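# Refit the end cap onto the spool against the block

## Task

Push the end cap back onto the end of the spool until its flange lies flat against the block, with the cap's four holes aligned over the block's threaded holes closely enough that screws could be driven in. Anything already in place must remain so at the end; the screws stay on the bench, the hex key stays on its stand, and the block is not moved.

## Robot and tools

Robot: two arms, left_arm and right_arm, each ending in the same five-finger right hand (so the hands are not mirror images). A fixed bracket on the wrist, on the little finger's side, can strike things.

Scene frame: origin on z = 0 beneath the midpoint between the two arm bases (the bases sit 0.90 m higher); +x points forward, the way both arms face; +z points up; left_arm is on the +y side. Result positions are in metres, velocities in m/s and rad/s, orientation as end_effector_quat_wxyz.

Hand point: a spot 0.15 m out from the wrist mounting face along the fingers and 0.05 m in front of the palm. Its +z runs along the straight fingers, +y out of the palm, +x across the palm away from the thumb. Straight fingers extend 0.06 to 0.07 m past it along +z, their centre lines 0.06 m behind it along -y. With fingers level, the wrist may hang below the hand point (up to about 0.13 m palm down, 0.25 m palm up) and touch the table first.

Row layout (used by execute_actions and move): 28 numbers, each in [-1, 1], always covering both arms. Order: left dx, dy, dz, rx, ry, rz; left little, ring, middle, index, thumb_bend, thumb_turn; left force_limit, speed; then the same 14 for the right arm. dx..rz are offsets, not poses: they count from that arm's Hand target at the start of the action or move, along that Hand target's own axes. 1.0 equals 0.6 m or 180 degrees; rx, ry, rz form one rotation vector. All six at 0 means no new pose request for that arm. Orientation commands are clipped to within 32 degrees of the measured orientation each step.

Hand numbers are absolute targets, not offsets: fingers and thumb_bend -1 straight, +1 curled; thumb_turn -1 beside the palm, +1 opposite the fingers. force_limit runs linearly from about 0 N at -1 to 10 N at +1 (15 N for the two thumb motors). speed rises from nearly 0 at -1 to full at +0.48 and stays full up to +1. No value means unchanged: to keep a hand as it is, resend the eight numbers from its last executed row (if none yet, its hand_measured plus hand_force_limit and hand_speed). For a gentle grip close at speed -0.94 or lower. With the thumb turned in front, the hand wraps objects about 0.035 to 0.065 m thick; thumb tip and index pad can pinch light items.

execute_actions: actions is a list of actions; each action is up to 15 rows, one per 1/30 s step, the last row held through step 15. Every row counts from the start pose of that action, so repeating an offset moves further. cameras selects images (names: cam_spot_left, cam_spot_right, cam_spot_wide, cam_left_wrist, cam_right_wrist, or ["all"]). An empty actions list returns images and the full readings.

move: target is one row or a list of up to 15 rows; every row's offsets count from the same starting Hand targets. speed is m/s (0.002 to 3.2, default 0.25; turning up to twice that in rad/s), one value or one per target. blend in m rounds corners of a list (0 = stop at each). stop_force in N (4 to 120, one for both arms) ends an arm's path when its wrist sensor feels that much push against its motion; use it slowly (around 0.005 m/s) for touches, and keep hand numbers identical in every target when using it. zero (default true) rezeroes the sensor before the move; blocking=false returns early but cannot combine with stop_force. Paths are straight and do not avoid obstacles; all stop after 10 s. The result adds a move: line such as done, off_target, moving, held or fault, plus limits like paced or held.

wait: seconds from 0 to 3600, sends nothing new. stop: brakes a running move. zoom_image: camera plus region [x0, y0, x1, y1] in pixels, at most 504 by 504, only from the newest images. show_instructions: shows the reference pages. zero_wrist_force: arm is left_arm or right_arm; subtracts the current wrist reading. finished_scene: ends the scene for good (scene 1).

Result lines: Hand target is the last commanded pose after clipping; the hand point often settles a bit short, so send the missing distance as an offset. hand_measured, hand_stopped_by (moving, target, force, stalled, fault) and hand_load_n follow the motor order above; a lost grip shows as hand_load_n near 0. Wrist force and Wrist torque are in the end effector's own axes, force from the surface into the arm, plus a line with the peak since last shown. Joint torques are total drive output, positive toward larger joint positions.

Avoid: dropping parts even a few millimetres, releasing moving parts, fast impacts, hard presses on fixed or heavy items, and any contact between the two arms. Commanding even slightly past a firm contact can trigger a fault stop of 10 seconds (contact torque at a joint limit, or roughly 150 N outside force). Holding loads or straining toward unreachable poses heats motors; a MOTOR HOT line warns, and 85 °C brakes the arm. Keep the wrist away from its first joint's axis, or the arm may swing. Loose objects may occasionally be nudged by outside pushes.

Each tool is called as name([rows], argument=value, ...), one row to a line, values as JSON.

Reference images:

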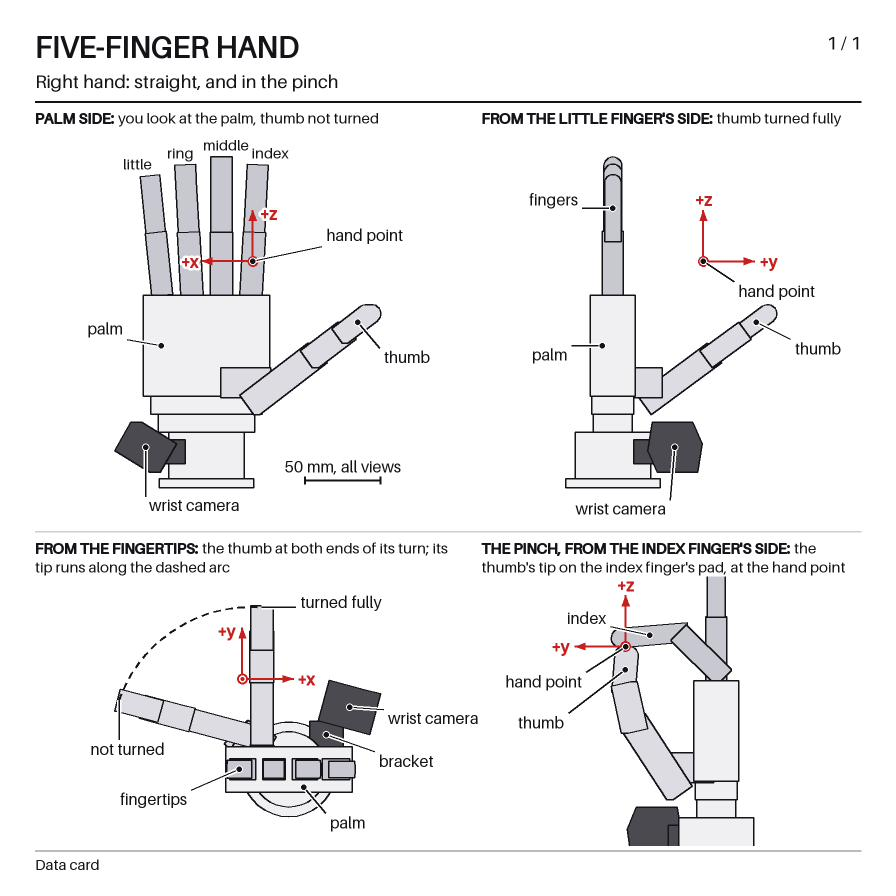

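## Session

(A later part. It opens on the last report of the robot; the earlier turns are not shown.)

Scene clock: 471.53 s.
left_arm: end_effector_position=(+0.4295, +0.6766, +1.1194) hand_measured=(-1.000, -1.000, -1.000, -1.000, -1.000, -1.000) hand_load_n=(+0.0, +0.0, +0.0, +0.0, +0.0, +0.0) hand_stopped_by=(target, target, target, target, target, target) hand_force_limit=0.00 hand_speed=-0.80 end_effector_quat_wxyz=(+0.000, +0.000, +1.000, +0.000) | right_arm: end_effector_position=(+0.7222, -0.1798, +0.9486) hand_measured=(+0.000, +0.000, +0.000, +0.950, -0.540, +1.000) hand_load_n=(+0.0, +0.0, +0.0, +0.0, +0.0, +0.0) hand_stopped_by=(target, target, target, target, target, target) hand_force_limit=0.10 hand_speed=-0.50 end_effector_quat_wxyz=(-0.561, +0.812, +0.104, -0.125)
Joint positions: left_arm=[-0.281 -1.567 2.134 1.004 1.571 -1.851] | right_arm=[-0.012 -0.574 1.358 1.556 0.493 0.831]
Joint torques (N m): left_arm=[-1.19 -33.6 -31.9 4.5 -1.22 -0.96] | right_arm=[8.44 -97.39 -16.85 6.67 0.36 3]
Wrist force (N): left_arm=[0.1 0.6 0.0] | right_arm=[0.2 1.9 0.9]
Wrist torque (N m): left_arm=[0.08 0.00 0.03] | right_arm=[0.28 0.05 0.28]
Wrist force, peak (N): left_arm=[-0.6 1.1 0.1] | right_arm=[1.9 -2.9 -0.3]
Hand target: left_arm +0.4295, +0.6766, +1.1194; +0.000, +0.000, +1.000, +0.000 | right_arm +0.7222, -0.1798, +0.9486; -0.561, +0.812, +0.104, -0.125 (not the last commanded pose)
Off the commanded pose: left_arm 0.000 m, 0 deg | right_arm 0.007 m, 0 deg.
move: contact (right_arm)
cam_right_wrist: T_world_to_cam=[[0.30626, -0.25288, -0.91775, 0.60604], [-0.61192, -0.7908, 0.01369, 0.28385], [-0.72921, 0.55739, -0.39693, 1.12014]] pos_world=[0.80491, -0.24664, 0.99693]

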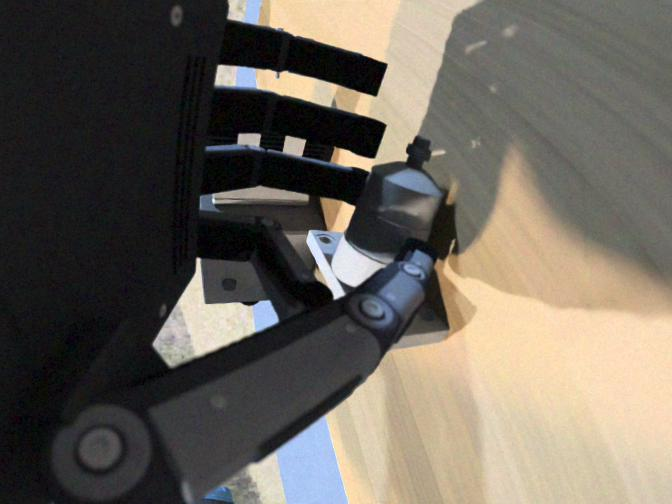

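move([
  [0,0,0,0,0,0,-1,-1,-1,-1,-1,-1,0,-0.8,-0.0009,-0.0094,-0.0034,0,0,0,0,0,0,0.95,-0.54,1,0.1,-0.5],
  [0,0,0,0,0,0,-1,-1,-1,-1,-1,-1,0,-0.8,0.0074,-0.0094,-0.0034,0,0,0,0,0,0,0.95,-0.54,1,0.1,-0.5],
], speed=0.02)

move(target=[0,0,0,0,0,0,-1,-1,-1,-1,-1,-1,0,-0.8,0.0018,0.0194,0.0071,0,0,0,0,0,0,0.95,-0.54,1,0.1,-0.5], speed=0.015, stop_force=4, cameras=["cam_right_wrist"])

zoom_image(camera="cam_right_wrist", region=[310, 130, 510, 330])

Scene clock: 483.63 s.
left_arm: end_effector_position=(+0.4295, +0.6766, +1.1194) hand_measured=(-1.000, -1.000, -1.000, -1.000, -1.000, -1.000) hand_load_n=(+0.0, +0.0, +0.0, +0.0, -0.5, +0.0) hand_stopped_by=(target, target, target, target, target, target) hand_force_limit=0.00 hand_speed=-0.80 end_effector_quat_wxyz=(+0.000, +0.000, +1.000, +0.000) | right_arm: end_effector_position=(+0.7270, -0.1783, +0.9543) hand_measured=(+0.000, +0.000, +0.000, +0.950, -0.540, +1.000) hand_load_n=(+0.0, +0.0, +0.0, +0.0, +0.0, +0.5) hand_stopped_by=(target, target, target, target, target, target) hand_force_limit=0.10 hand_speed=-0.50 end_effector_quat_wxyz=(-0.561, +0.812, +0.104, -0.125)
Joint positions: left_arm=[-0.281 -1.567 2.134 1.004 1.571 -1.851] | right_arm=[-0.01 -0.575 1.345 1.567 0.492 0.834]
Joint torques (N m): left_arm=[-0.8 -36.14 -31.09 4.11 -1.43 -1.24] | right_arm=[-3.04 -102.05 -20.2 2.31 -2.74 1.01]
Wrist force (N): left_arm=[-0.1 0.4 0.0] | right_arm=[0.3 1.5 1.0]
Wrist torque (N m): left_arm=[0.05 0.02 0.01] | right_arm=[0.20 0.02 0.10]
Wrist force, peak (N): left_arm=[0.0 0.9 0.2] | right_arm=[0.0 2.1 1.1]
Hand target: left_arm +0.4295, +0.6766, +1.1194; +0.000, +0.000, +1.000, +0.000 | right_arm +0.7269, -0.1783, +0.9542; -0.561, +0.812, +0.104, -0.125
Off the commanded pose: left_arm 0.000 m, 0 deg | right_arm 0.000 m, 0 deg.
move: done

Scene clock: 485.53 s.
left_arm: end_effector_position=(+0.4295, +0.6766, +1.1194) hand_measured=(-1.000, -1.000, -1.000, -1.000, -1.000, -1.000) hand_load_n=(+0.0, +0.0, -0.5, +0.0, +0.0, +0.0) hand_stopped_by=(target, target, target, target, target, target) hand_force_limit=0.00 hand_speed=-0.80 end_effector_quat_wxyz=(+0.000, +0.000, +1.000, +0.000) | right_arm: end_effector_position=(+0.7269, -0.1783, +0.9418) hand_measured=(+0.000, +0.000, +0.000, +0.950, -0.540, +1.000) hand_load_n=(+0.0, +0.0, +0.0, +0.0, +0.0, +0.0) hand_stopped_by=(target, target, target, target, target, target) hand_force_limit=0.10 hand_speed=-0.50 end_effector_quat_wxyz=(-0.561, +0.812, +0.104, -0.125)
Joint positions: left_arm=[-0.281 -1.567 2.134 1.004 1.571 -1.851] | right_arm=[-0.01 -0.56 1.343 1.555 0.492 0.834]
Joint torques (N m): left_arm=[-2.64 -35.28 -32.56 4.45 -1.26 -1.12] | right_arm=[-8.31 -100.44 -34.72 6.38 -0.6 -0.32]
Wrist force (N): left_arm=[0.0 0.4 0.0] | right_arm=[0.1 1.8 1.1]
Wrist torque (N m): left_arm=[0.05 0.00 0.02] | right_arm=[0.25 0.06 0.10]
Wrist force, peak (N): left_arm=[-0.1 1.0 0.3] | right_arm=[-0.1 2.1 1.2]
Hand target: left_arm +0.4295, +0.6766, +1.1194; +0.000, +0.000, +1.000, +0.000 | right_arm +0.7269, -0.1783, +0.9418; -0.561, +0.812, +0.104, -0.125
Off the commanded pose: left_arm 0.000 m, 0 deg | right_arm 0.000 m, 0 deg.
move: done
cam_right_wrist: T_world_to_cam=[[0.30626, -0.25288, -0.91775, 0.59877], [-0.61192, -0.7908, 0.01369, 0.28808], [-0.72921, 0.55739, -0.39693, 1.11998]] pos_world=[0.80961, -0.24504, 0.99013]

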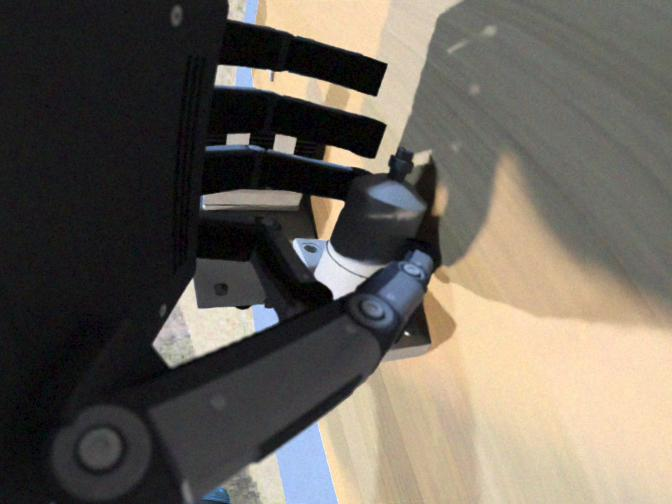

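Scaled by 2.520 from the camera's image (finer frame: 960x720).

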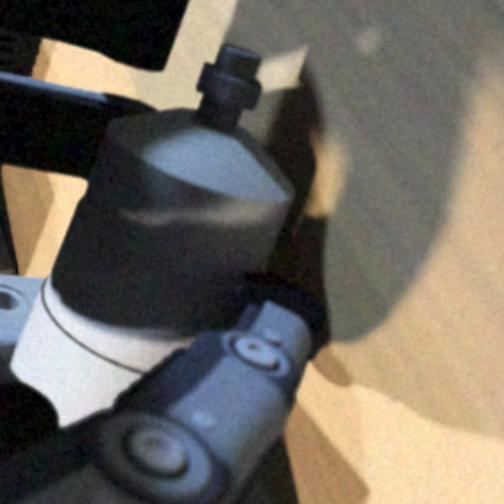

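move(target=[0,0,0,0,0,0,-1,-1,-1,-1,-1,-1,0,-0.8,0,0,0,0,0,0,0,0,0,0.95,-0.1,1,-0.6,-0.95], cameras=["cam_right_wrist"])

zoom_image(camera="cam_right_wrist", region=[310, 130, 510, 330])

Scene clock: 487.87 s.
left_arm: end_effector_position=(+0.4295, +0.6766, +1.1194) hand_measured=(-1.000, -1.000, -1.000, -1.000, -1.000, -1.000) hand_load_n=(+0.0, +0.0, +0.0, +0.0, +0.0, +0.0) hand_stopped_by=(target, target, target, target, target, target) hand_force_limit=0.00 hand_speed=-0.80 end_effector_quat_wxyz=(+0.000, +0.000, +1.000, +0.000) | right_arm: end_effector_position=(+0.7269, -0.1783, +0.9418) hand_measured=(+0.000, +0.000, +0.000, +0.950, -0.498, +1.000) hand_load_n=(+0.0, +0.0, +2.5, +0.0, +3.0, +0.5) hand_stopped_by=(target, target, target, target, force, target) hand_force_limit=-0.60 hand_speed=-0.95 end_effector_quat_wxyz=(-0.561, +0.812, +0.104, -0.125)
Joint positions: left_arm=[-0.281 -1.567 2.134 1.004 1.571 -1.851] | right_arm=[-0.01 -0.56 1.343 1.555 0.492 0.834]
Joint torques (N m): left_arm=[-2.37 -35.72 -32.22 4.48 -1.24 -1.11] | right_arm=[-8.99 -97.12 -22.09 6.53 -0.26 2.5]
Wrist force (N): left_arm=[0.4 0.4 0.2] | right_arm=[0.2 1.8 0.6]
Wrist torque (N m): left_arm=[0.04 -0.05 0.03] | right_arm=[0.23 0.06 0.09]
Wrist force, peak (N): left_arm=[-0.4 0.8 0.5] | right_arm=[0.3 2.3 0.9]
Hand target: left_arm +0.4295, +0.6766, +1.1194; +0.000, +0.000, +1.000, +0.000 | right_arm +0.7269, -0.1783, +0.9418; -0.561, +0.812, +0.104, -0.125
Off the commanded pose: left_arm 0.000 m, 0 deg | right_arm 0.000 m, 0 deg.
move: done
cam_right_wrist: T_world_to_cam=[[0.30626, -0.25288, -0.91775, 0.59877], [-0.61192, -0.7908, 0.01369, 0.28808], [-0.72921, 0.55739, -0.39693, 1.11998]] pos_world=[0.80961, -0.24504, 0.99013]

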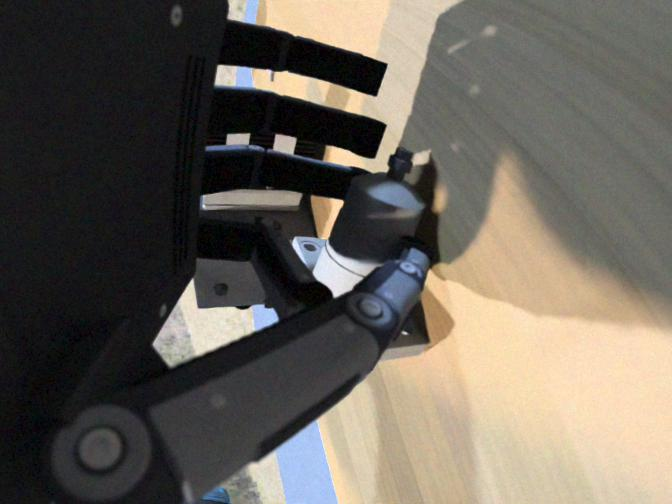

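Scaled by 2.520 from the camera's image (finer frame: 960x720).

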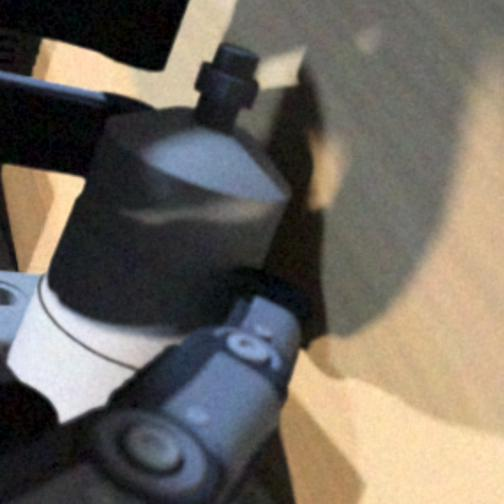

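move(target=[0,0,0,0,0,0,-1,-1,-1,-1,-1,-1,0,-0.8,0,0,0,0,0,0,0,0,0,0.95,-0.12,1,-0.2,-0.95])

move([
  [0,0,0,0,0,0,-1,-1,-1,-1,-1,-1,0,-0.8,-0.0067,-0.0111,-0.004,0,0,0,0,0,0,0.95,-0.12,1,-0.2,-0.95],
  [0,0,0,0,0,0,-1,-1,-1,-1,-1,-1,0,-0.8,-0.01855,-0.0233,-0.0085,0,0,0,0,0,0,0.95,-0.12,1,-0.2,-0.95],
], speed=0.01, blend=0.003, cameras=["cam_right_wrist", "cam_spot_left"])

zoom_image(camera="cam_right_wrist", region=[310, 130, 510, 330])

zoom_image(camera="cam_spot_left", region=[350, 200, 430, 270])

Scene clock: 494.63 s.
left_arm: end_effector_position=(+0.4295, +0.6766, +1.1194) hand_measured=(-1.000, -1.000, -1.000, -1.000, -1.000, -1.000) hand_load_n=(+0.0, +0.0, +0.0, +0.0, -0.5, +0.0) hand_stopped_by=(target, target, target, target, target, target) hand_force_limit=0.00 hand_speed=-0.80 end_effector_quat_wxyz=(+0.000, +0.000, +1.000, +0.000) | right_arm: end_effector_position=(+0.7269, -0.1783, +0.9418) hand_measured=(+0.000, +0.000, +0.000, +0.950, -0.464, +1.000) hand_load_n=(+0.0, +0.0, +5.5, +0.0, +6.0, +1.0) hand_stopped_by=(target, target, target, target, force, target) hand_force_limit=-0.20 hand_speed=-0.95 end_effector_quat_wxyz=(-0.561, +0.812, +0.104, -0.125)
Joint positions: left_arm=[-0.281 -1.567 2.134 1.004 1.571 -1.851] | right_arm=[-0.01 -0.56 1.343 1.555 0.492 0.834]
Joint torques (N m): left_arm=[-4 -38.36 -32.04 4.1 -1.07 -1.26] | right_arm=[-9.61 -98.17 -22.97 6.01 -0.97 2.87]
Wrist force (N): left_arm=[-0.1 0.3 0.2] | right_arm=[0.3 2.0 1.1]
Wrist torque (N m): left_arm=[0.02 0.02 0.01] | right_arm=[0.24 0.03 0.10]
Wrist force, peak (N): left_arm=[0.1 0.8 -0.2] | right_arm=[0.6 2.3 1.2]
Hand target: left_arm +0.4295, +0.6766, +1.1194; +0.000, +0.000, +1.000, +0.000 | right_arm +0.7269, -0.1783, +0.9418; -0.561, +0.812, +0.104, -0.125
Off the commanded pose: left_arm 0.000 m, 0 deg | right_arm 0.000 m, 0 deg.
move: done

Scene clock: 496.73 s.
left_arm: end_effector_position=(+0.4295, +0.6766, +1.1194) hand_measured=(-1.000, -1.000, -1.000, -1.000, -1.000, -1.000) hand_load_n=(+0.0, +0.0, +0.0, +0.0, -0.5, +0.0) hand_stopped_by=(target, target, target, target, target, target) hand_force_limit=0.00 hand_speed=-0.80 end_effector_quat_wxyz=(+0.000, +0.000, +1.000, +0.000) | right_arm: end_effector_position=(+0.7176, -0.1813, +0.9576) hand_measured=(+0.000, +0.000, +0.000, +0.950, -0.464, +1.000) hand_load_n=(+0.0, +0.0, +5.0, +0.0, +5.5, +1.0) hand_stopped_by=(target, target, target, target, force, target) hand_force_limit=-0.20 hand_speed=-0.95 end_effector_quat_wxyz=(-0.561, +0.812, +0.104, -0.125)
Joint positions: left_arm=[-0.281 -1.567 2.134 1.004 1.571 -1.851] | right_arm=[-0.014 -0.591 1.374 1.559 0.495 0.828]
Joint torques (N m): left_arm=[-4.16 -34.53 -32.01 4.11 -1.04 -1.41] | right_arm=[-12.2 -82.2 -28.61 6.15 0.04 -3.01]
Wrist force (N): left_arm=[0.0 0.5 0.0] | right_arm=[0.0 2.3 1.1]
Wrist torque (N m): left_arm=[0.08 0.01 0.02] | right_arm=[0.28 0.05 0.29]
Wrist force, peak (N): left_arm=[0.3 1.2 0.2] | right_arm=[0.1 2.6 1.3]
Hand target: left_arm +0.4295, +0.6766, +1.1194; +0.000, +0.000, +1.000, +0.000 | right_arm +0.7176, -0.1813, +0.9576; -0.561, +0.812, +0.104, -0.125
Off the commanded pose: left_arm 0.000 m, 0 deg | right_arm 0.000 m, 0 deg.
move: done
cam_right_wrist: T_world_to_cam=[[0.30619, -0.25283, -0.91778, 0.61544], [-0.61192, -0.7908, 0.01369, 0.27972], [-0.72924, 0.55742, -0.39685, 1.12114]] pos_world=[0.80031, -0.24814, 1.00593]
Images, in order (width x height): cam_spot_left 672x504, cam_right_wrist 672x504.

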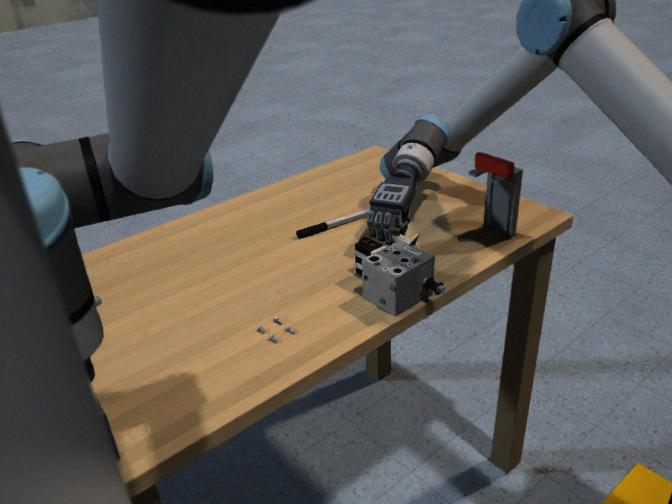

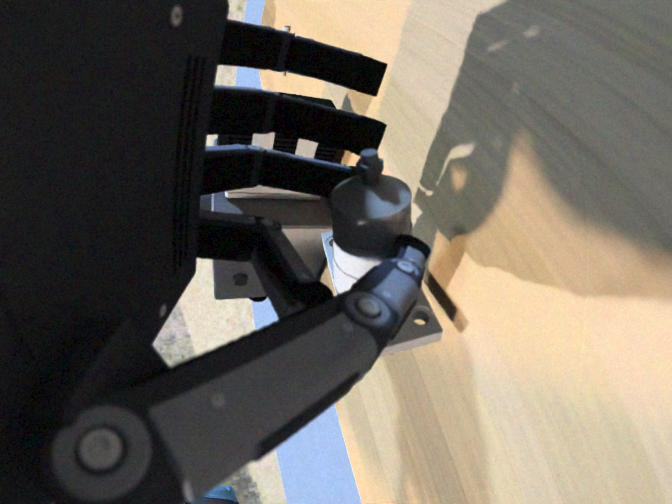

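Scaled by 2.520 from the camera's image (finer frame: 960x720).

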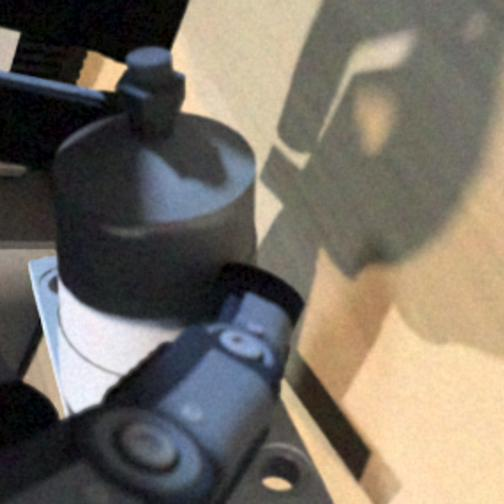

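Scaled by 6.300 from the camera's image (finer frame: 960x720).

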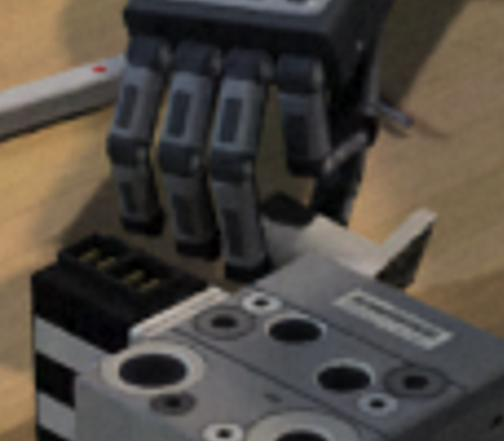

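move([
  [0,0,0,0,0,0,-1,-1,-1,-1,-1,-1,0,-0.8,-0.0149,-0.0088,-0.0032,0,0,0,0,0,0,0.95,-0.12,1,-0.2,-0.95],
  [0,0,0,0,0,0,-1,-1,-1,-1,-1,-1,0,-0.8,-0.0319,-0.0139,-0.0051,0,0,0,0,0,0,0.95,-0.12,1,-0.2,-0.95],
], speed=0.01, blend=0.003, cameras=["cam_right_wrist", "cam_spot_left"])

zoom_image(camera="cam_right_wrist", region=[310, 130, 510, 330])

zoom_image(camera="cam_spot_left", region=[350, 200, 430, 270])

Scene clock: 502.47 s.
left_arm: end_effector_position=(+0.4295, +0.6766, +1.1194) hand_measured=(-1.000, -1.000, -1.000, -1.000, -1.000, -1.000) hand_load_n=(+0.0, +0.0, +0.0, +0.0, +0.0, +0.0) hand_stopped_by=(target, target, target, target, target, target) hand_force_limit=0.00 hand_speed=-0.80 end_effector_quat_wxyz=(+0.000, +0.000, +1.000, +0.000) | right_arm: end_effector_position=(+0.7001, -0.1870, +0.9681) hand_measured=(+0.000, +0.000, +0.000, +0.950, -0.464, +1.000) hand_load_n=(+0.0, +0.0, +3.0, +0.0, +3.5, +0.5) hand_stopped_by=(target, target, target, target, force, target) hand_force_limit=-0.20 hand_speed=-0.95 end_effector_quat_wxyz=(-0.561, +0.812, +0.104, -0.125)
Joint positions: left_arm=[-0.281 -1.567 2.134 1.004 1.571 -1.851] | right_arm=[-0.021 -0.625 1.426 1.55 0.5 0.817]
Joint torques (N m): left_arm=[-2.75 -34.29 -32.18 4.87 -1.14 -1.46] | right_arm=[-9.27 -79.91 -33.09 1.02 -0.3 -2.3]
Wrist force (N): left_arm=[0.3 0.7 0.0] | right_arm=[0.3 2.7 1.7]
Wrist torque (N m): left_arm=[0.10 -0.03 0.04] | right_arm=[0.26 0.02 0.30]
Wrist force, peak (N): left_arm=[-0.2 0.9 0.3] | right_arm=[0.3 2.7 1.7]
Hand target: left_arm +0.4295, +0.6766, +1.1194; +0.000, +0.000, +1.000, +0.000 | right_arm +0.7002, -0.1870, +0.9681; -0.561, +0.812, +0.104, -0.125
Off the commanded pose: left_arm 0.000 m, 0 deg | right_arm 0.000 m, 0 deg.
move: done
cam_right_wrist: T_world_to_cam=[[0.30619, -0.25283, -0.91778, 0.62899], [-0.61192, -0.7908, 0.01369, 0.26436], [-0.72924, 0.55742, -0.39685, 1.11572]] pos_world=[0.78281, -0.25384, 1.01643]
Images, in order (width x height): cam_spot_left 672x504, cam_right_wrist 672x504.

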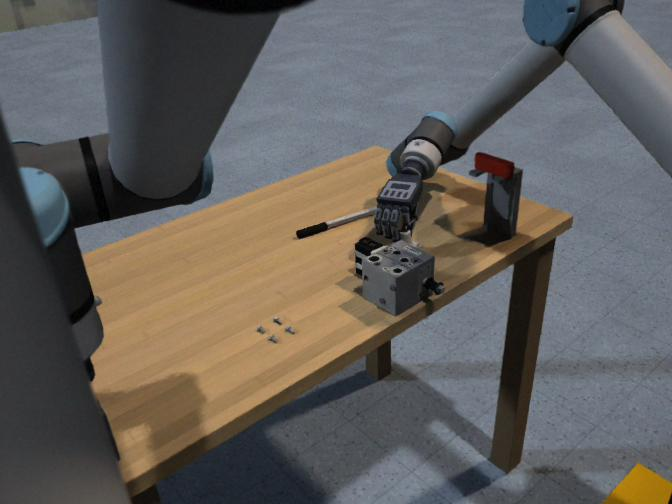

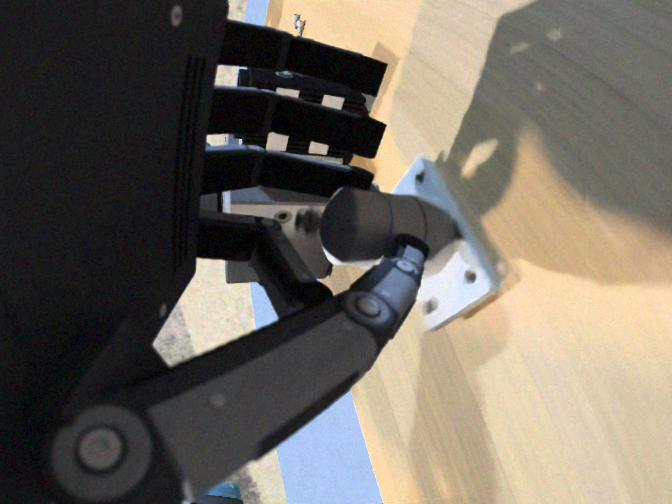

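Scaled by 2.520 from the camera's image (finer frame: 960x720).

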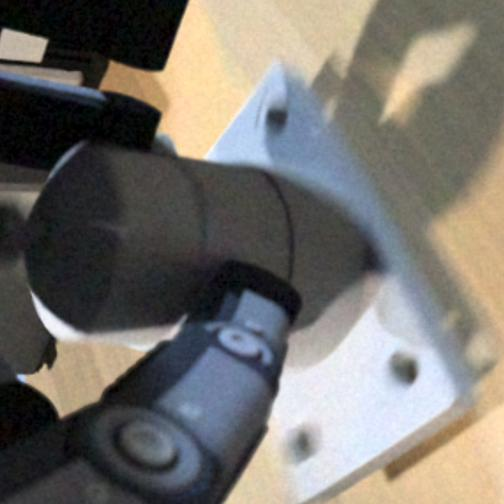

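Scaled by 6.300 from the camera's image (finer frame: 960x720).

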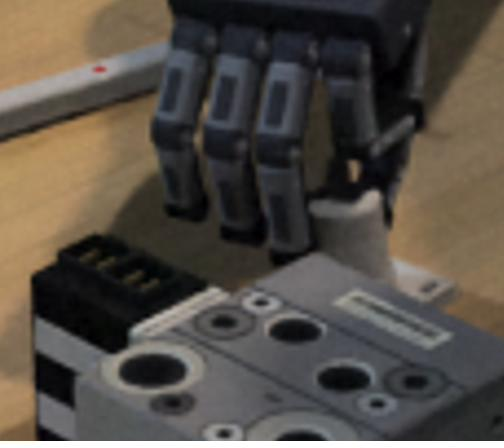

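execute_actions(actions=[], cameras=["cam_right_wrist", "cam_spot_left", "cam_spot_right"])

zoom_image(camera="cam_right_wrist", region=[310, 130, 510, 330])

zoom_image(camera="cam_spot_left", region=[370, 200, 450, 270])

Scene clock: 505.43 s.
left_arm: end_effector_position=(+0.4295, +0.6766, +1.1194) hand_measured=(-1.000, -1.000, -1.000, -1.000, -1.000, -1.000) hand_load_n=(+0.0, +0.0, +0.0, +0.0, +0.0, +0.0) hand_stopped_by=(target, target, target, target, target, target) hand_force_limit=0.00 hand_speed=-0.80 end_effector_quat_wxyz=(+0.000, +0.000, +1.000, +0.000) | right_arm: end_effector_position=(+0.7002, -0.1870, +0.9681) hand_measured=(+0.000, +0.000, +0.000, +0.950, -0.462, +1.000) hand_load_n=(+0.0, +0.0, +0.0, +0.0, +0.0, +0.0) hand_stopped_by=(target, target, target, target, force, target) hand_force_limit=-0.20 hand_speed=-0.95 end_effector_quat_wxyz=(-0.561, +0.812, +0.104, -0.125)
Joint positions: left_arm=[-0.281 -1.567 2.134 1.004 1.571 -1.851] | right_arm=[-0.021 -0.625 1.426 1.55 0.5 0.817]
Joint velocities: within noise
Joint torques (N m): left_arm=[-2.85 -33.69 -31.85 4.45 -1.12 -1.31] | right_arm=[4.34 -76.47 -41.56 6.37 -3.33 2.09]
Wrist force (N): left_arm=[0.0 0.6 0.0] | right_arm=[0.1 1.7 1.3]
Wrist torque (N m): left_arm=[0.08 0.01 0.03] | right_arm=[0.24 0.03 0.29]
Wrist force, peak (N): left_arm=[0.3 0.8 0.4] | right_arm=[0.4 2.5 1.8]
Hand target: left_arm +0.4295, +0.6766, +1.1194; +0.000, +0.000, +1.000, +0.000 | right_arm +0.7002, -0.1870, +0.9681; -0.561, +0.812, +0.104, -0.125
Off the commanded pose: left_arm 0.000 m, 0 deg | right_arm 0.000 m, 0 deg.
camera_calibration:
cam_right_wrist: T_world_to_cam=[[0.30626, -0.25288, -0.91775, 0.62886], [-0.61192, -0.7908, 0.01369, 0.26442], [-0.72921, 0.55739, -0.39693, 1.11585]] pos_world=[0.78291, -0.25384, 1.01643]
Images, in order (width x height): cam_spot_left 672x504, cam_spot_right 672x504, cam_right_wrist 672x504.

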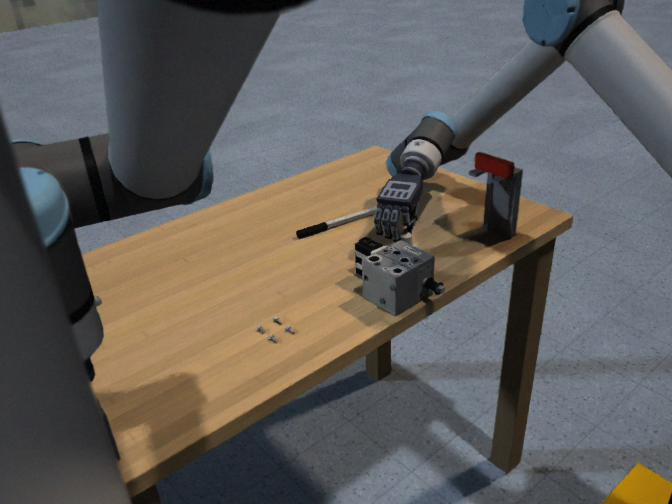

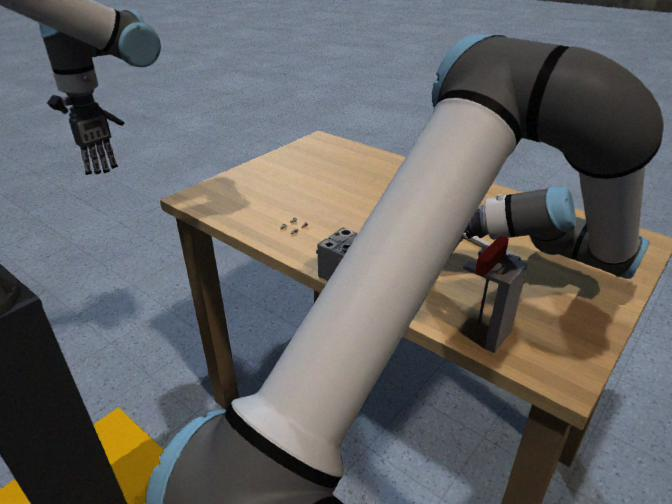

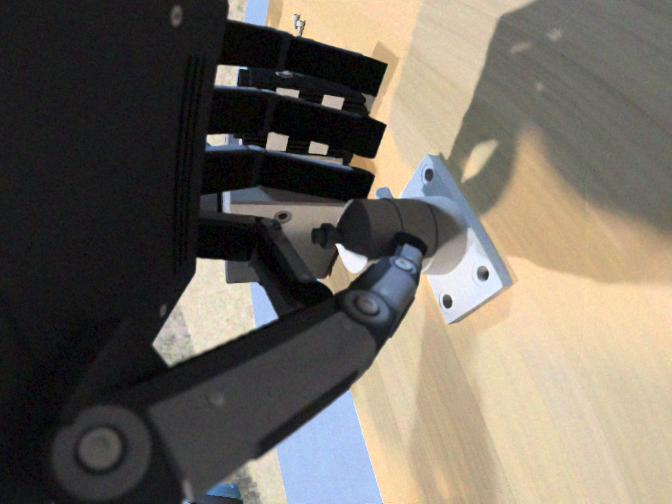

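Scaled by 2.520 from the camera's image (finer frame: 960x720).

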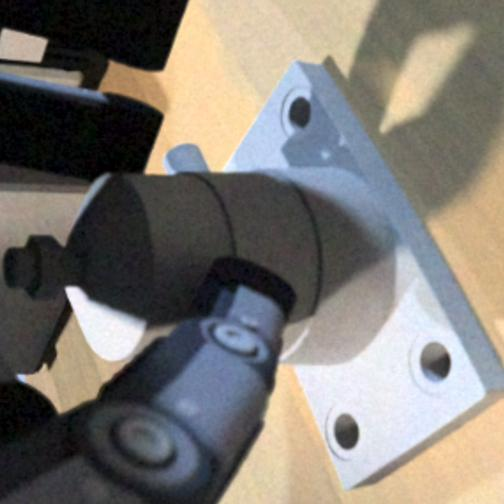

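Scaled by 6.300 from the camera's image (finer frame: 960x720).

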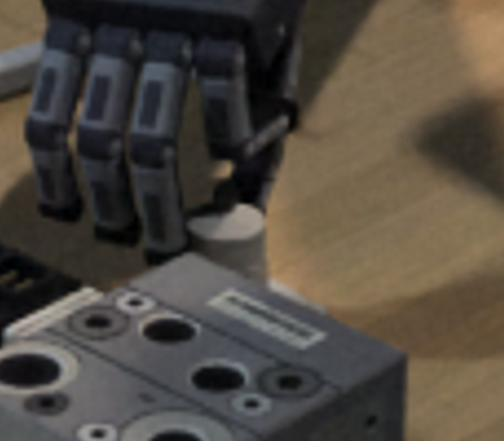

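move(target=[0,0,0,0,0,0,-1,-1,-1,-1,-1,-1,0,-0.8,0,0,0,0,0,0,0,0,0,0.95,-0.75,1,-0.2,-0.8])

move(target=[0,0,0,0,0,0,-1,-1,-1,-1,-1,-1,0,-0.8,-0.0145,-0.156,-0.0568,0,0,0,0,0,0,0.95,-0.75,1,-0.2,-0.8], speed=0.05, cameras=["cam_right_wrist", "cam_spot_left"])

zoom_image(camera="cam_right_wrist", region=[400, 130, 640, 330])

zoom_image(camera="cam_spot_left", region=[370, 190, 450, 260])

Scene clock: 509.87 s.
left_arm: end_effector_position=(+0.4295, +0.6766, +1.1194) hand_measured=(-1.000, -1.000, -1.000, -1.000, -1.000, -1.000) hand_load_n=(+0.0, +0.0, +0.0, +0.0, +0.0, +0.0) hand_stopped_by=(target, target, target, target, target, target) hand_force_limit=0.00 hand_speed=-0.80 end_effector_quat_wxyz=(+0.000, +0.000, +1.000, +0.000) | right_arm: end_effector_position=(+0.7002, -0.1870, +0.9681) hand_measured=(+0.000, +0.000, +0.000, +0.950, -0.750, +1.000) hand_load_n=(+0.0, +0.0, +0.0, +0.5, +0.0, +0.0) hand_stopped_by=(target, target, target, target, target, target) hand_force_limit=-0.20 hand_speed=-0.80 end_effector_quat_wxyz=(-0.561, +0.812, +0.104, -0.125)
Joint positions: left_arm=[-0.281 -1.567 2.134 1.004 1.571 -1.851] | right_arm=[-0.021 -0.625 1.426 1.55 0.5 0.817]
Joint torques (N m): left_arm=[-1.3 -34.5 -32.3 4.26 -1.17 -1.53] | right_arm=[4.55 -76.68 -41.12 6.47 -3.04 1.7]
Wrist force (N): left_arm=[-0.1 0.4 0.4] | right_arm=[0.4 1.6 1.4]
Wrist torque (N m): left_arm=[0.04 0.02 0.01] | right_arm=[0.21 -0.02 0.30]
Wrist force, peak (N): left_arm=[0.0 0.9 0.6] | right_arm=[0.3 2.0 1.5]
Hand target: left_arm +0.4295, +0.6766, +1.1194; +0.000, +0.000, +1.000, +0.000 | right_arm +0.7002, -0.1870, +0.9681; -0.561, +0.812, +0.104, -0.125
Off the commanded pose: left_arm 0.000 m, 0 deg | right_arm 0.000 m, 0 deg.
move: done

Scene clock: 512.13 s.
left_arm: end_effector_position=(+0.4295, +0.6766, +1.1194) hand_measured=(-1.000, -1.000, -1.000, -1.000, -1.000, -1.000) hand_load_n=(+0.0, +0.0, +0.0, +0.0, +0.0, +0.0) hand_stopped_by=(target, target, target, target, target, target) hand_force_limit=0.00 hand_speed=-0.80 end_effector_quat_wxyz=(+0.000, +0.000, +1.000, +0.000) | right_arm: end_effector_position=(+0.7002, -0.1871, +1.0682) hand_measured=(+0.000, +0.000, +0.000, +0.950, -0.750, +1.000) hand_load_n=(+0.5, +0.0, +0.0, +0.0, +0.0, +0.0) hand_stopped_by=(target, target, target, target, target, target) hand_force_limit=-0.20 hand_speed=-0.80 end_effector_quat_wxyz=(-0.561, +0.812, +0.104, -0.125)
Joint positions: left_arm=[-0.281 -1.567 2.134 1.004 1.571 -1.851] | right_arm=[-0.021 -0.737 1.427 1.662 0.5 0.817]
Joint torques (N m): left_arm=[-2.87 -36.16 -32.51 4.2 -1.3 -1.82] | right_arm=[-14.92 -73.38 -37.32 0.33 0.22 -3.86]
Wrist force (N): left_arm=[0.4 0.5 0.2] | right_arm=[-0.1 1.6 1.3]
Wrist torque (N m): left_arm=[0.05 -0.05 0.05] | right_arm=[0.25 0.08 0.26]
Wrist force, peak (N): left_arm=[0.0 1.0 0.7] | right_arm=[0.3 2.6 1.6]
Hand target: left_arm +0.4295, +0.6766, +1.1194; +0.000, +0.000, +1.000, +0.000 | right_arm +0.7002, -0.1871, +1.0681; -0.561, +0.812, +0.104, -0.125
Off the commanded pose: left_arm 0.000 m, 0 deg | right_arm 0.000 m, 0 deg.
move: done
cam_right_wrist: T_world_to_cam=[[0.30612, -0.25288, -0.91779, 0.72089], [-0.61191, -0.79081, 0.0138, 0.26291], [-0.72929, 0.55738, -0.39682, 1.15552]] pos_world=[0.78291, -0.25384, 1.11653]
Images, in order (width x height): cam_spot_left 672x504, cam_right_wrist 672x504.

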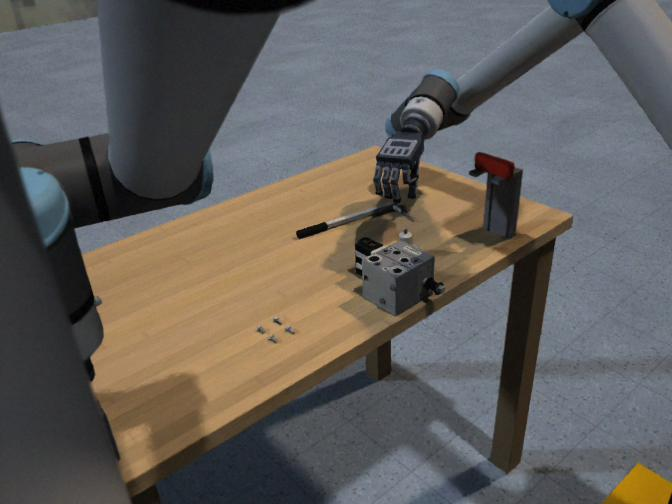

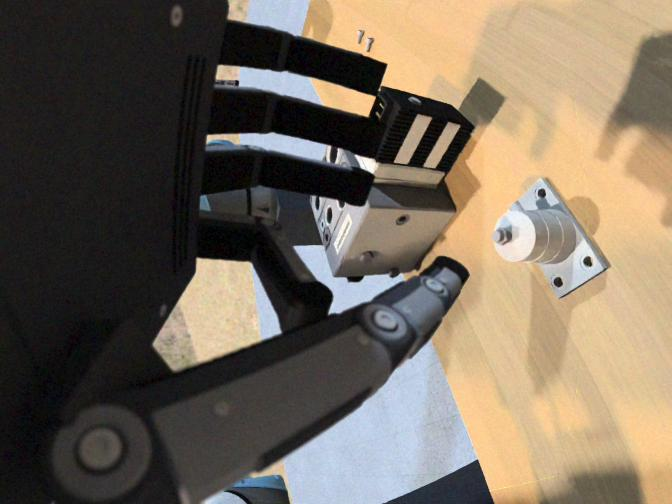

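Scaled by 2.100 from the camera's image (finer frame: 960x720).

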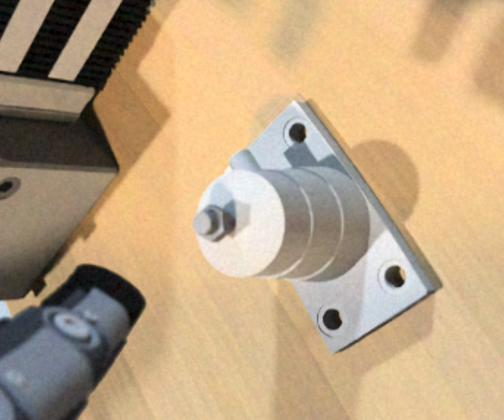

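Scaled by 6.300 from the camera's image (finer frame: 960x720).

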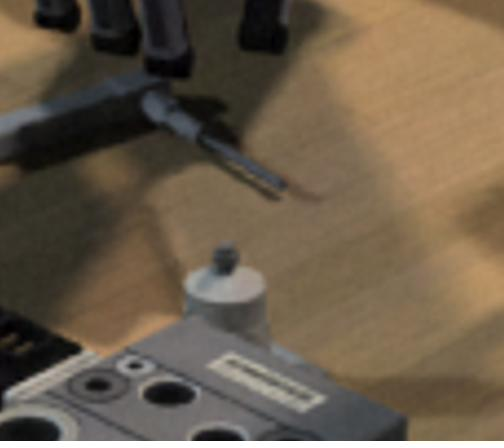

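move([
  [0,0,0,0,0,0,-1,-1,-1,-1,-1,-1,0,-0.8,-0.0191,-0.2058,-0.0749,0,0,0,0.1,0.1,0.1,0.1,-0.8,1,-0.2,-0.5],
  [0,0,0,0,0,0,-1,-1,-1,-1,-1,-1,0,-0.8,-0.0191,-0.2058,-0.0749,-0.0295,0.5532,0.267,0.1,0.1,0.1,0.1,-0.8,1,-0.2,-0.5],
], speed=0.25, blend=0.02, cameras=["cam_right_wrist", "cam_spot_left", "cam_spot_right"])

Scene clock: 543.73 s.
left_arm: end_effector_position=(+0.4295, +0.6766, +1.1194) hand_measured=(-1.000, -1.000, -1.000, -1.000, -1.000, -1.000) hand_load_n=(+0.0, +0.0, +0.0, +0.0, +0.0, +0.0) hand_stopped_by=(target, target, target, target, target, target) hand_force_limit=0.00 hand_speed=-0.80 end_effector_quat_wxyz=(+0.000, +0.000, +1.000, +0.000) | right_arm: end_effector_position=(+0.7002, -0.1871, +1.2000) hand_measured=(+0.100, +0.100, +0.100, +0.100, -0.800, +1.000) hand_load_n=(+0.0, +0.0, +0.0, +0.0, +0.0, +0.5) hand_stopped_by=(target, target, target, target, target, target) hand_force_limit=-0.20 hand_speed=-0.50 end_effector_quat_wxyz=(-0.319, +0.613, -0.641, +0.334)
Joint positions: left_arm=[-0.281 -1.567 2.134 1.004 1.571 -1.851] | right_arm=[0.298 -1.37 1.695 0.315 1.85 3.343]
Joint torques (N m): left_arm=[-2.22 -35.22 -31.35 4.46 -1.71 -1.23] | right_arm=[-1.04 -54.11 -31.39 -2.75 2.17 -0.64]
Wrist force (N): left_arm=[-0.2 0.5 0.1] | right_arm=[-0.3 0.5 1.5]
Wrist torque (N m): left_arm=[0.06 0.04 0.01] | right_arm=[-0.04 0.01 0.16]
Wrist force, peak (N): left_arm=[-0.1 1.0 0.2] | right_arm=[-0.1 4.3 2.4]
Hand target: left_arm +0.4295, +0.6766, +1.1194; +0.000, +0.000, +1.000, +0.000 | right_arm +0.7002, -0.1872, +1.2000; -0.319, +0.613, -0.641, +0.334
Off the commanded pose: left_arm 0.000 m, 0 deg | right_arm 0.000 m, 0 deg.
move: done
cam_right_wrist: T_world_to_cam=[[-0.56883, -0.26719, -0.77785, 1.28386], [-0.52126, 0.84867, 0.08967, 0.41329], [0.63618, 0.45647, -0.62203, 0.50311]] pos_world=[0.62566, -0.23736, 1.27453]
Images, in order (width x height): cam_spot_left 672x504, cam_spot_right 672x504, cam_right_wrist 672x504.

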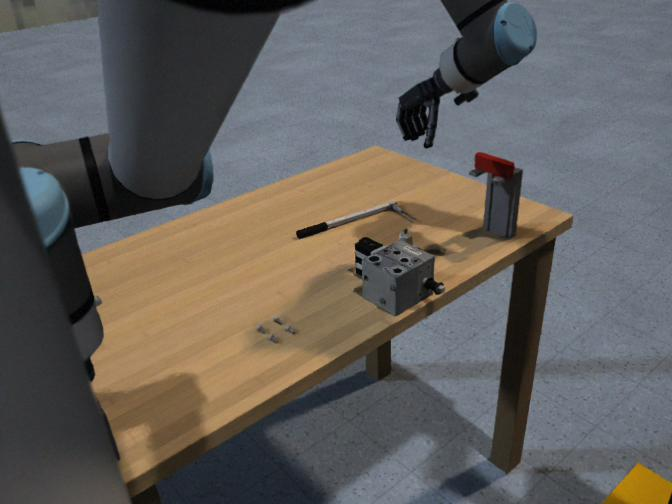

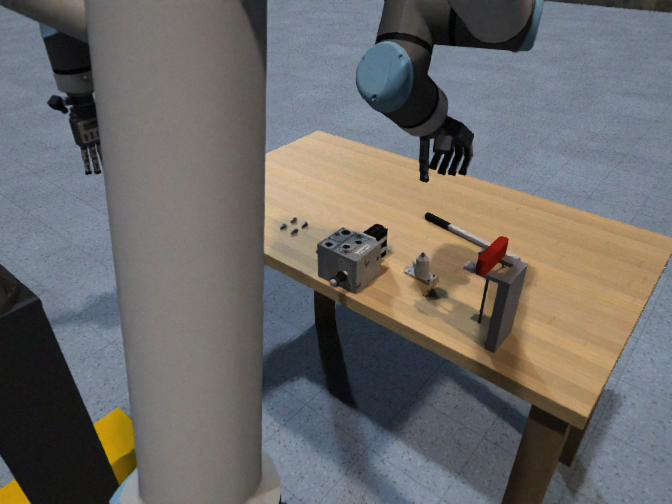

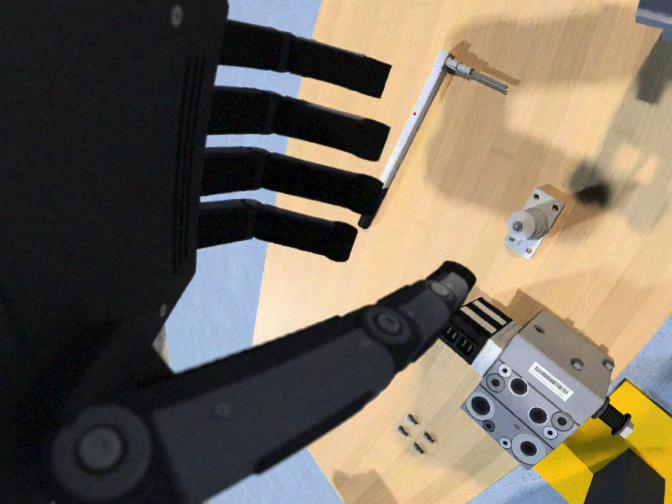

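move(target=[0,0,0,0,0,0,-1,-1,-1,-1,-1,-1,0,-0.8,-0.0125,0.2655,0.2113,0,0,0,0.1,0.1,0.1,0.1,-0.8,1,-0.2,-0.5], speed=0.12, cameras=["cam_right_wrist", "cam_spot_left", "cam_spot_right"])

zoom_image(camera="cam_right_wrist", region=[320, 140, 520, 340])

zoom_image(camera="cam_spot_right", region=[370, 180, 490, 300])

Scene clock: 548.37 s.
left_arm: end_effector_position=(+0.4295, +0.6766, +1.1194) hand_measured=(-1.000, -1.000, -1.000, -1.000, -1.000, -1.000) hand_load_n=(+0.0, +0.0, +0.0, +0.0, +0.0, +0.0) hand_stopped_by=(target, target, target, target, target, target) hand_force_limit=0.00 hand_speed=-0.80 end_effector_quat_wxyz=(+0.000, +0.000, +1.000, +0.000) | right_arm: end_effector_position=(+0.7128, -0.1804, +0.9967) hand_measured=(+0.100, +0.100, +0.100, +0.100, -0.800, +1.000) hand_load_n=(+0.0, +0.0, +0.0, +0.0, +0.0, +0.0) hand_stopped_by=(target, target, target, target, target, target) hand_force_limit=-0.20 hand_speed=-0.50 end_effector_quat_wxyz=(-0.319, +0.613, -0.641, +0.334)
Joint positions: left_arm=[-0.281 -1.567 2.134 1.004 1.571 -1.851] | right_arm=[0.303 -1.187 1.854 -0.026 1.854 3.346]
Joint torques (N m): left_arm=[-3.39 -34.72 -33.39 4.16 -1.57 -1.23] | right_arm=[5.7 -53.62 -48.06 2.86 1.41 2.56]
Wrist force (N): left_arm=[0.4 0.6 0.2] | right_arm=[-0.5 0.5 1.2]
Wrist torque (N m): left_arm=[0.08 -0.06 0.05] | right_arm=[0.03 0.05 0.06]
Wrist force, peak (N): left_arm=[-0.4 0.9 0.4] | right_arm=[-0.5 1.8 2.0]
Hand target: left_arm +0.4295, +0.6766, +1.1194; +0.000, +0.000, +1.000, +0.000 | right_arm +0.7129, -0.1804, +0.9967; -0.319, +0.613, -0.641, +0.334
Off the commanded pose: left_arm 0.000 m, 0 deg | right_arm 0.000 m, 0 deg.
move: done
cam_right_wrist: T_world_to_cam=[[-0.56899, -0.26704, -0.77778, 1.13475], [-0.52099, 0.84884, 0.0897, 0.43223], [0.63625, 0.45626, -0.62211, 0.36556]] pos_world=[0.63826, -0.23066, 1.07123]
Images, in order (width x height): cam_spot_left 672x504, cam_spot_right 672x504, cam_right_wrist 672x504.

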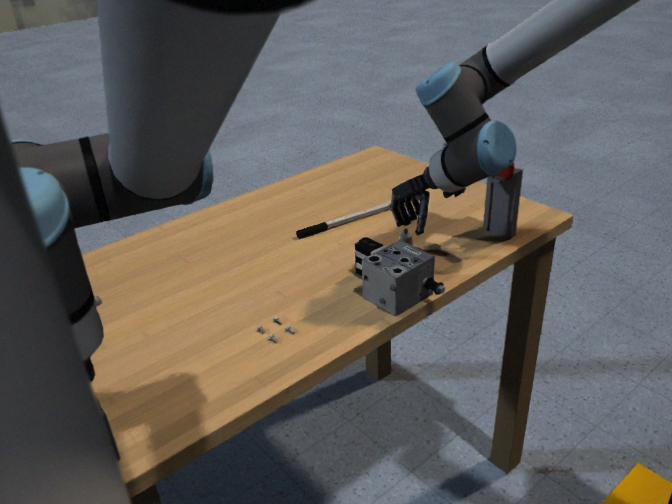

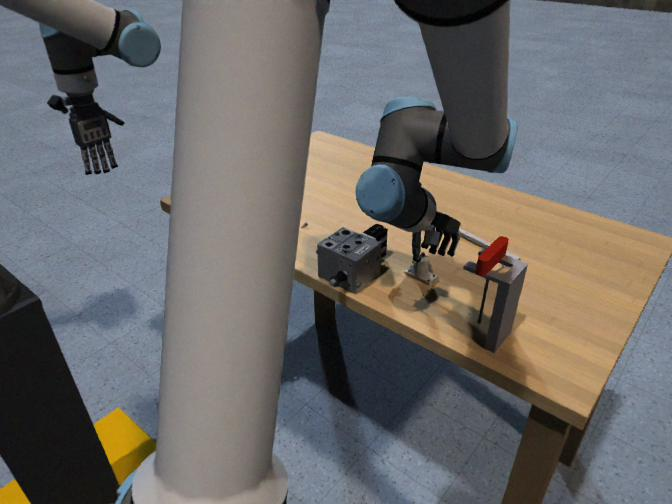

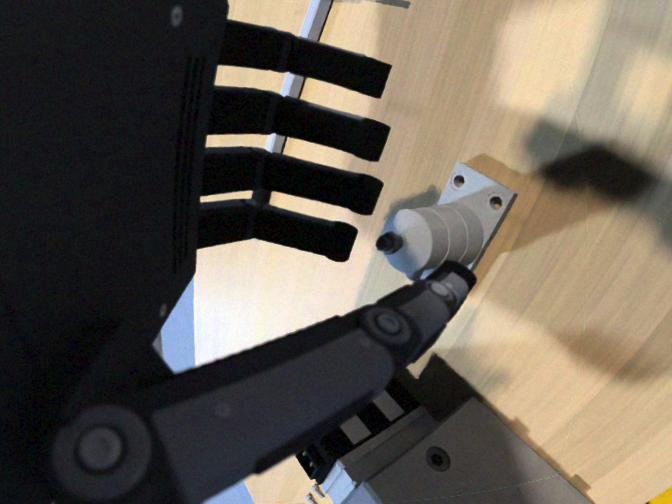

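Scaled by 2.520 from the camera's image (finer frame: 960x720).

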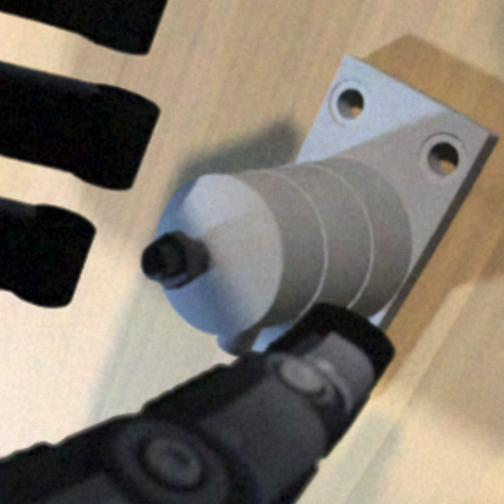

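Scaled by 4.200 from the camera's image (finer frame: 960x720).

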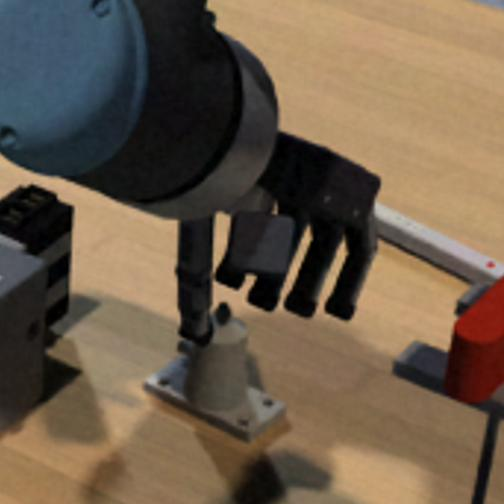

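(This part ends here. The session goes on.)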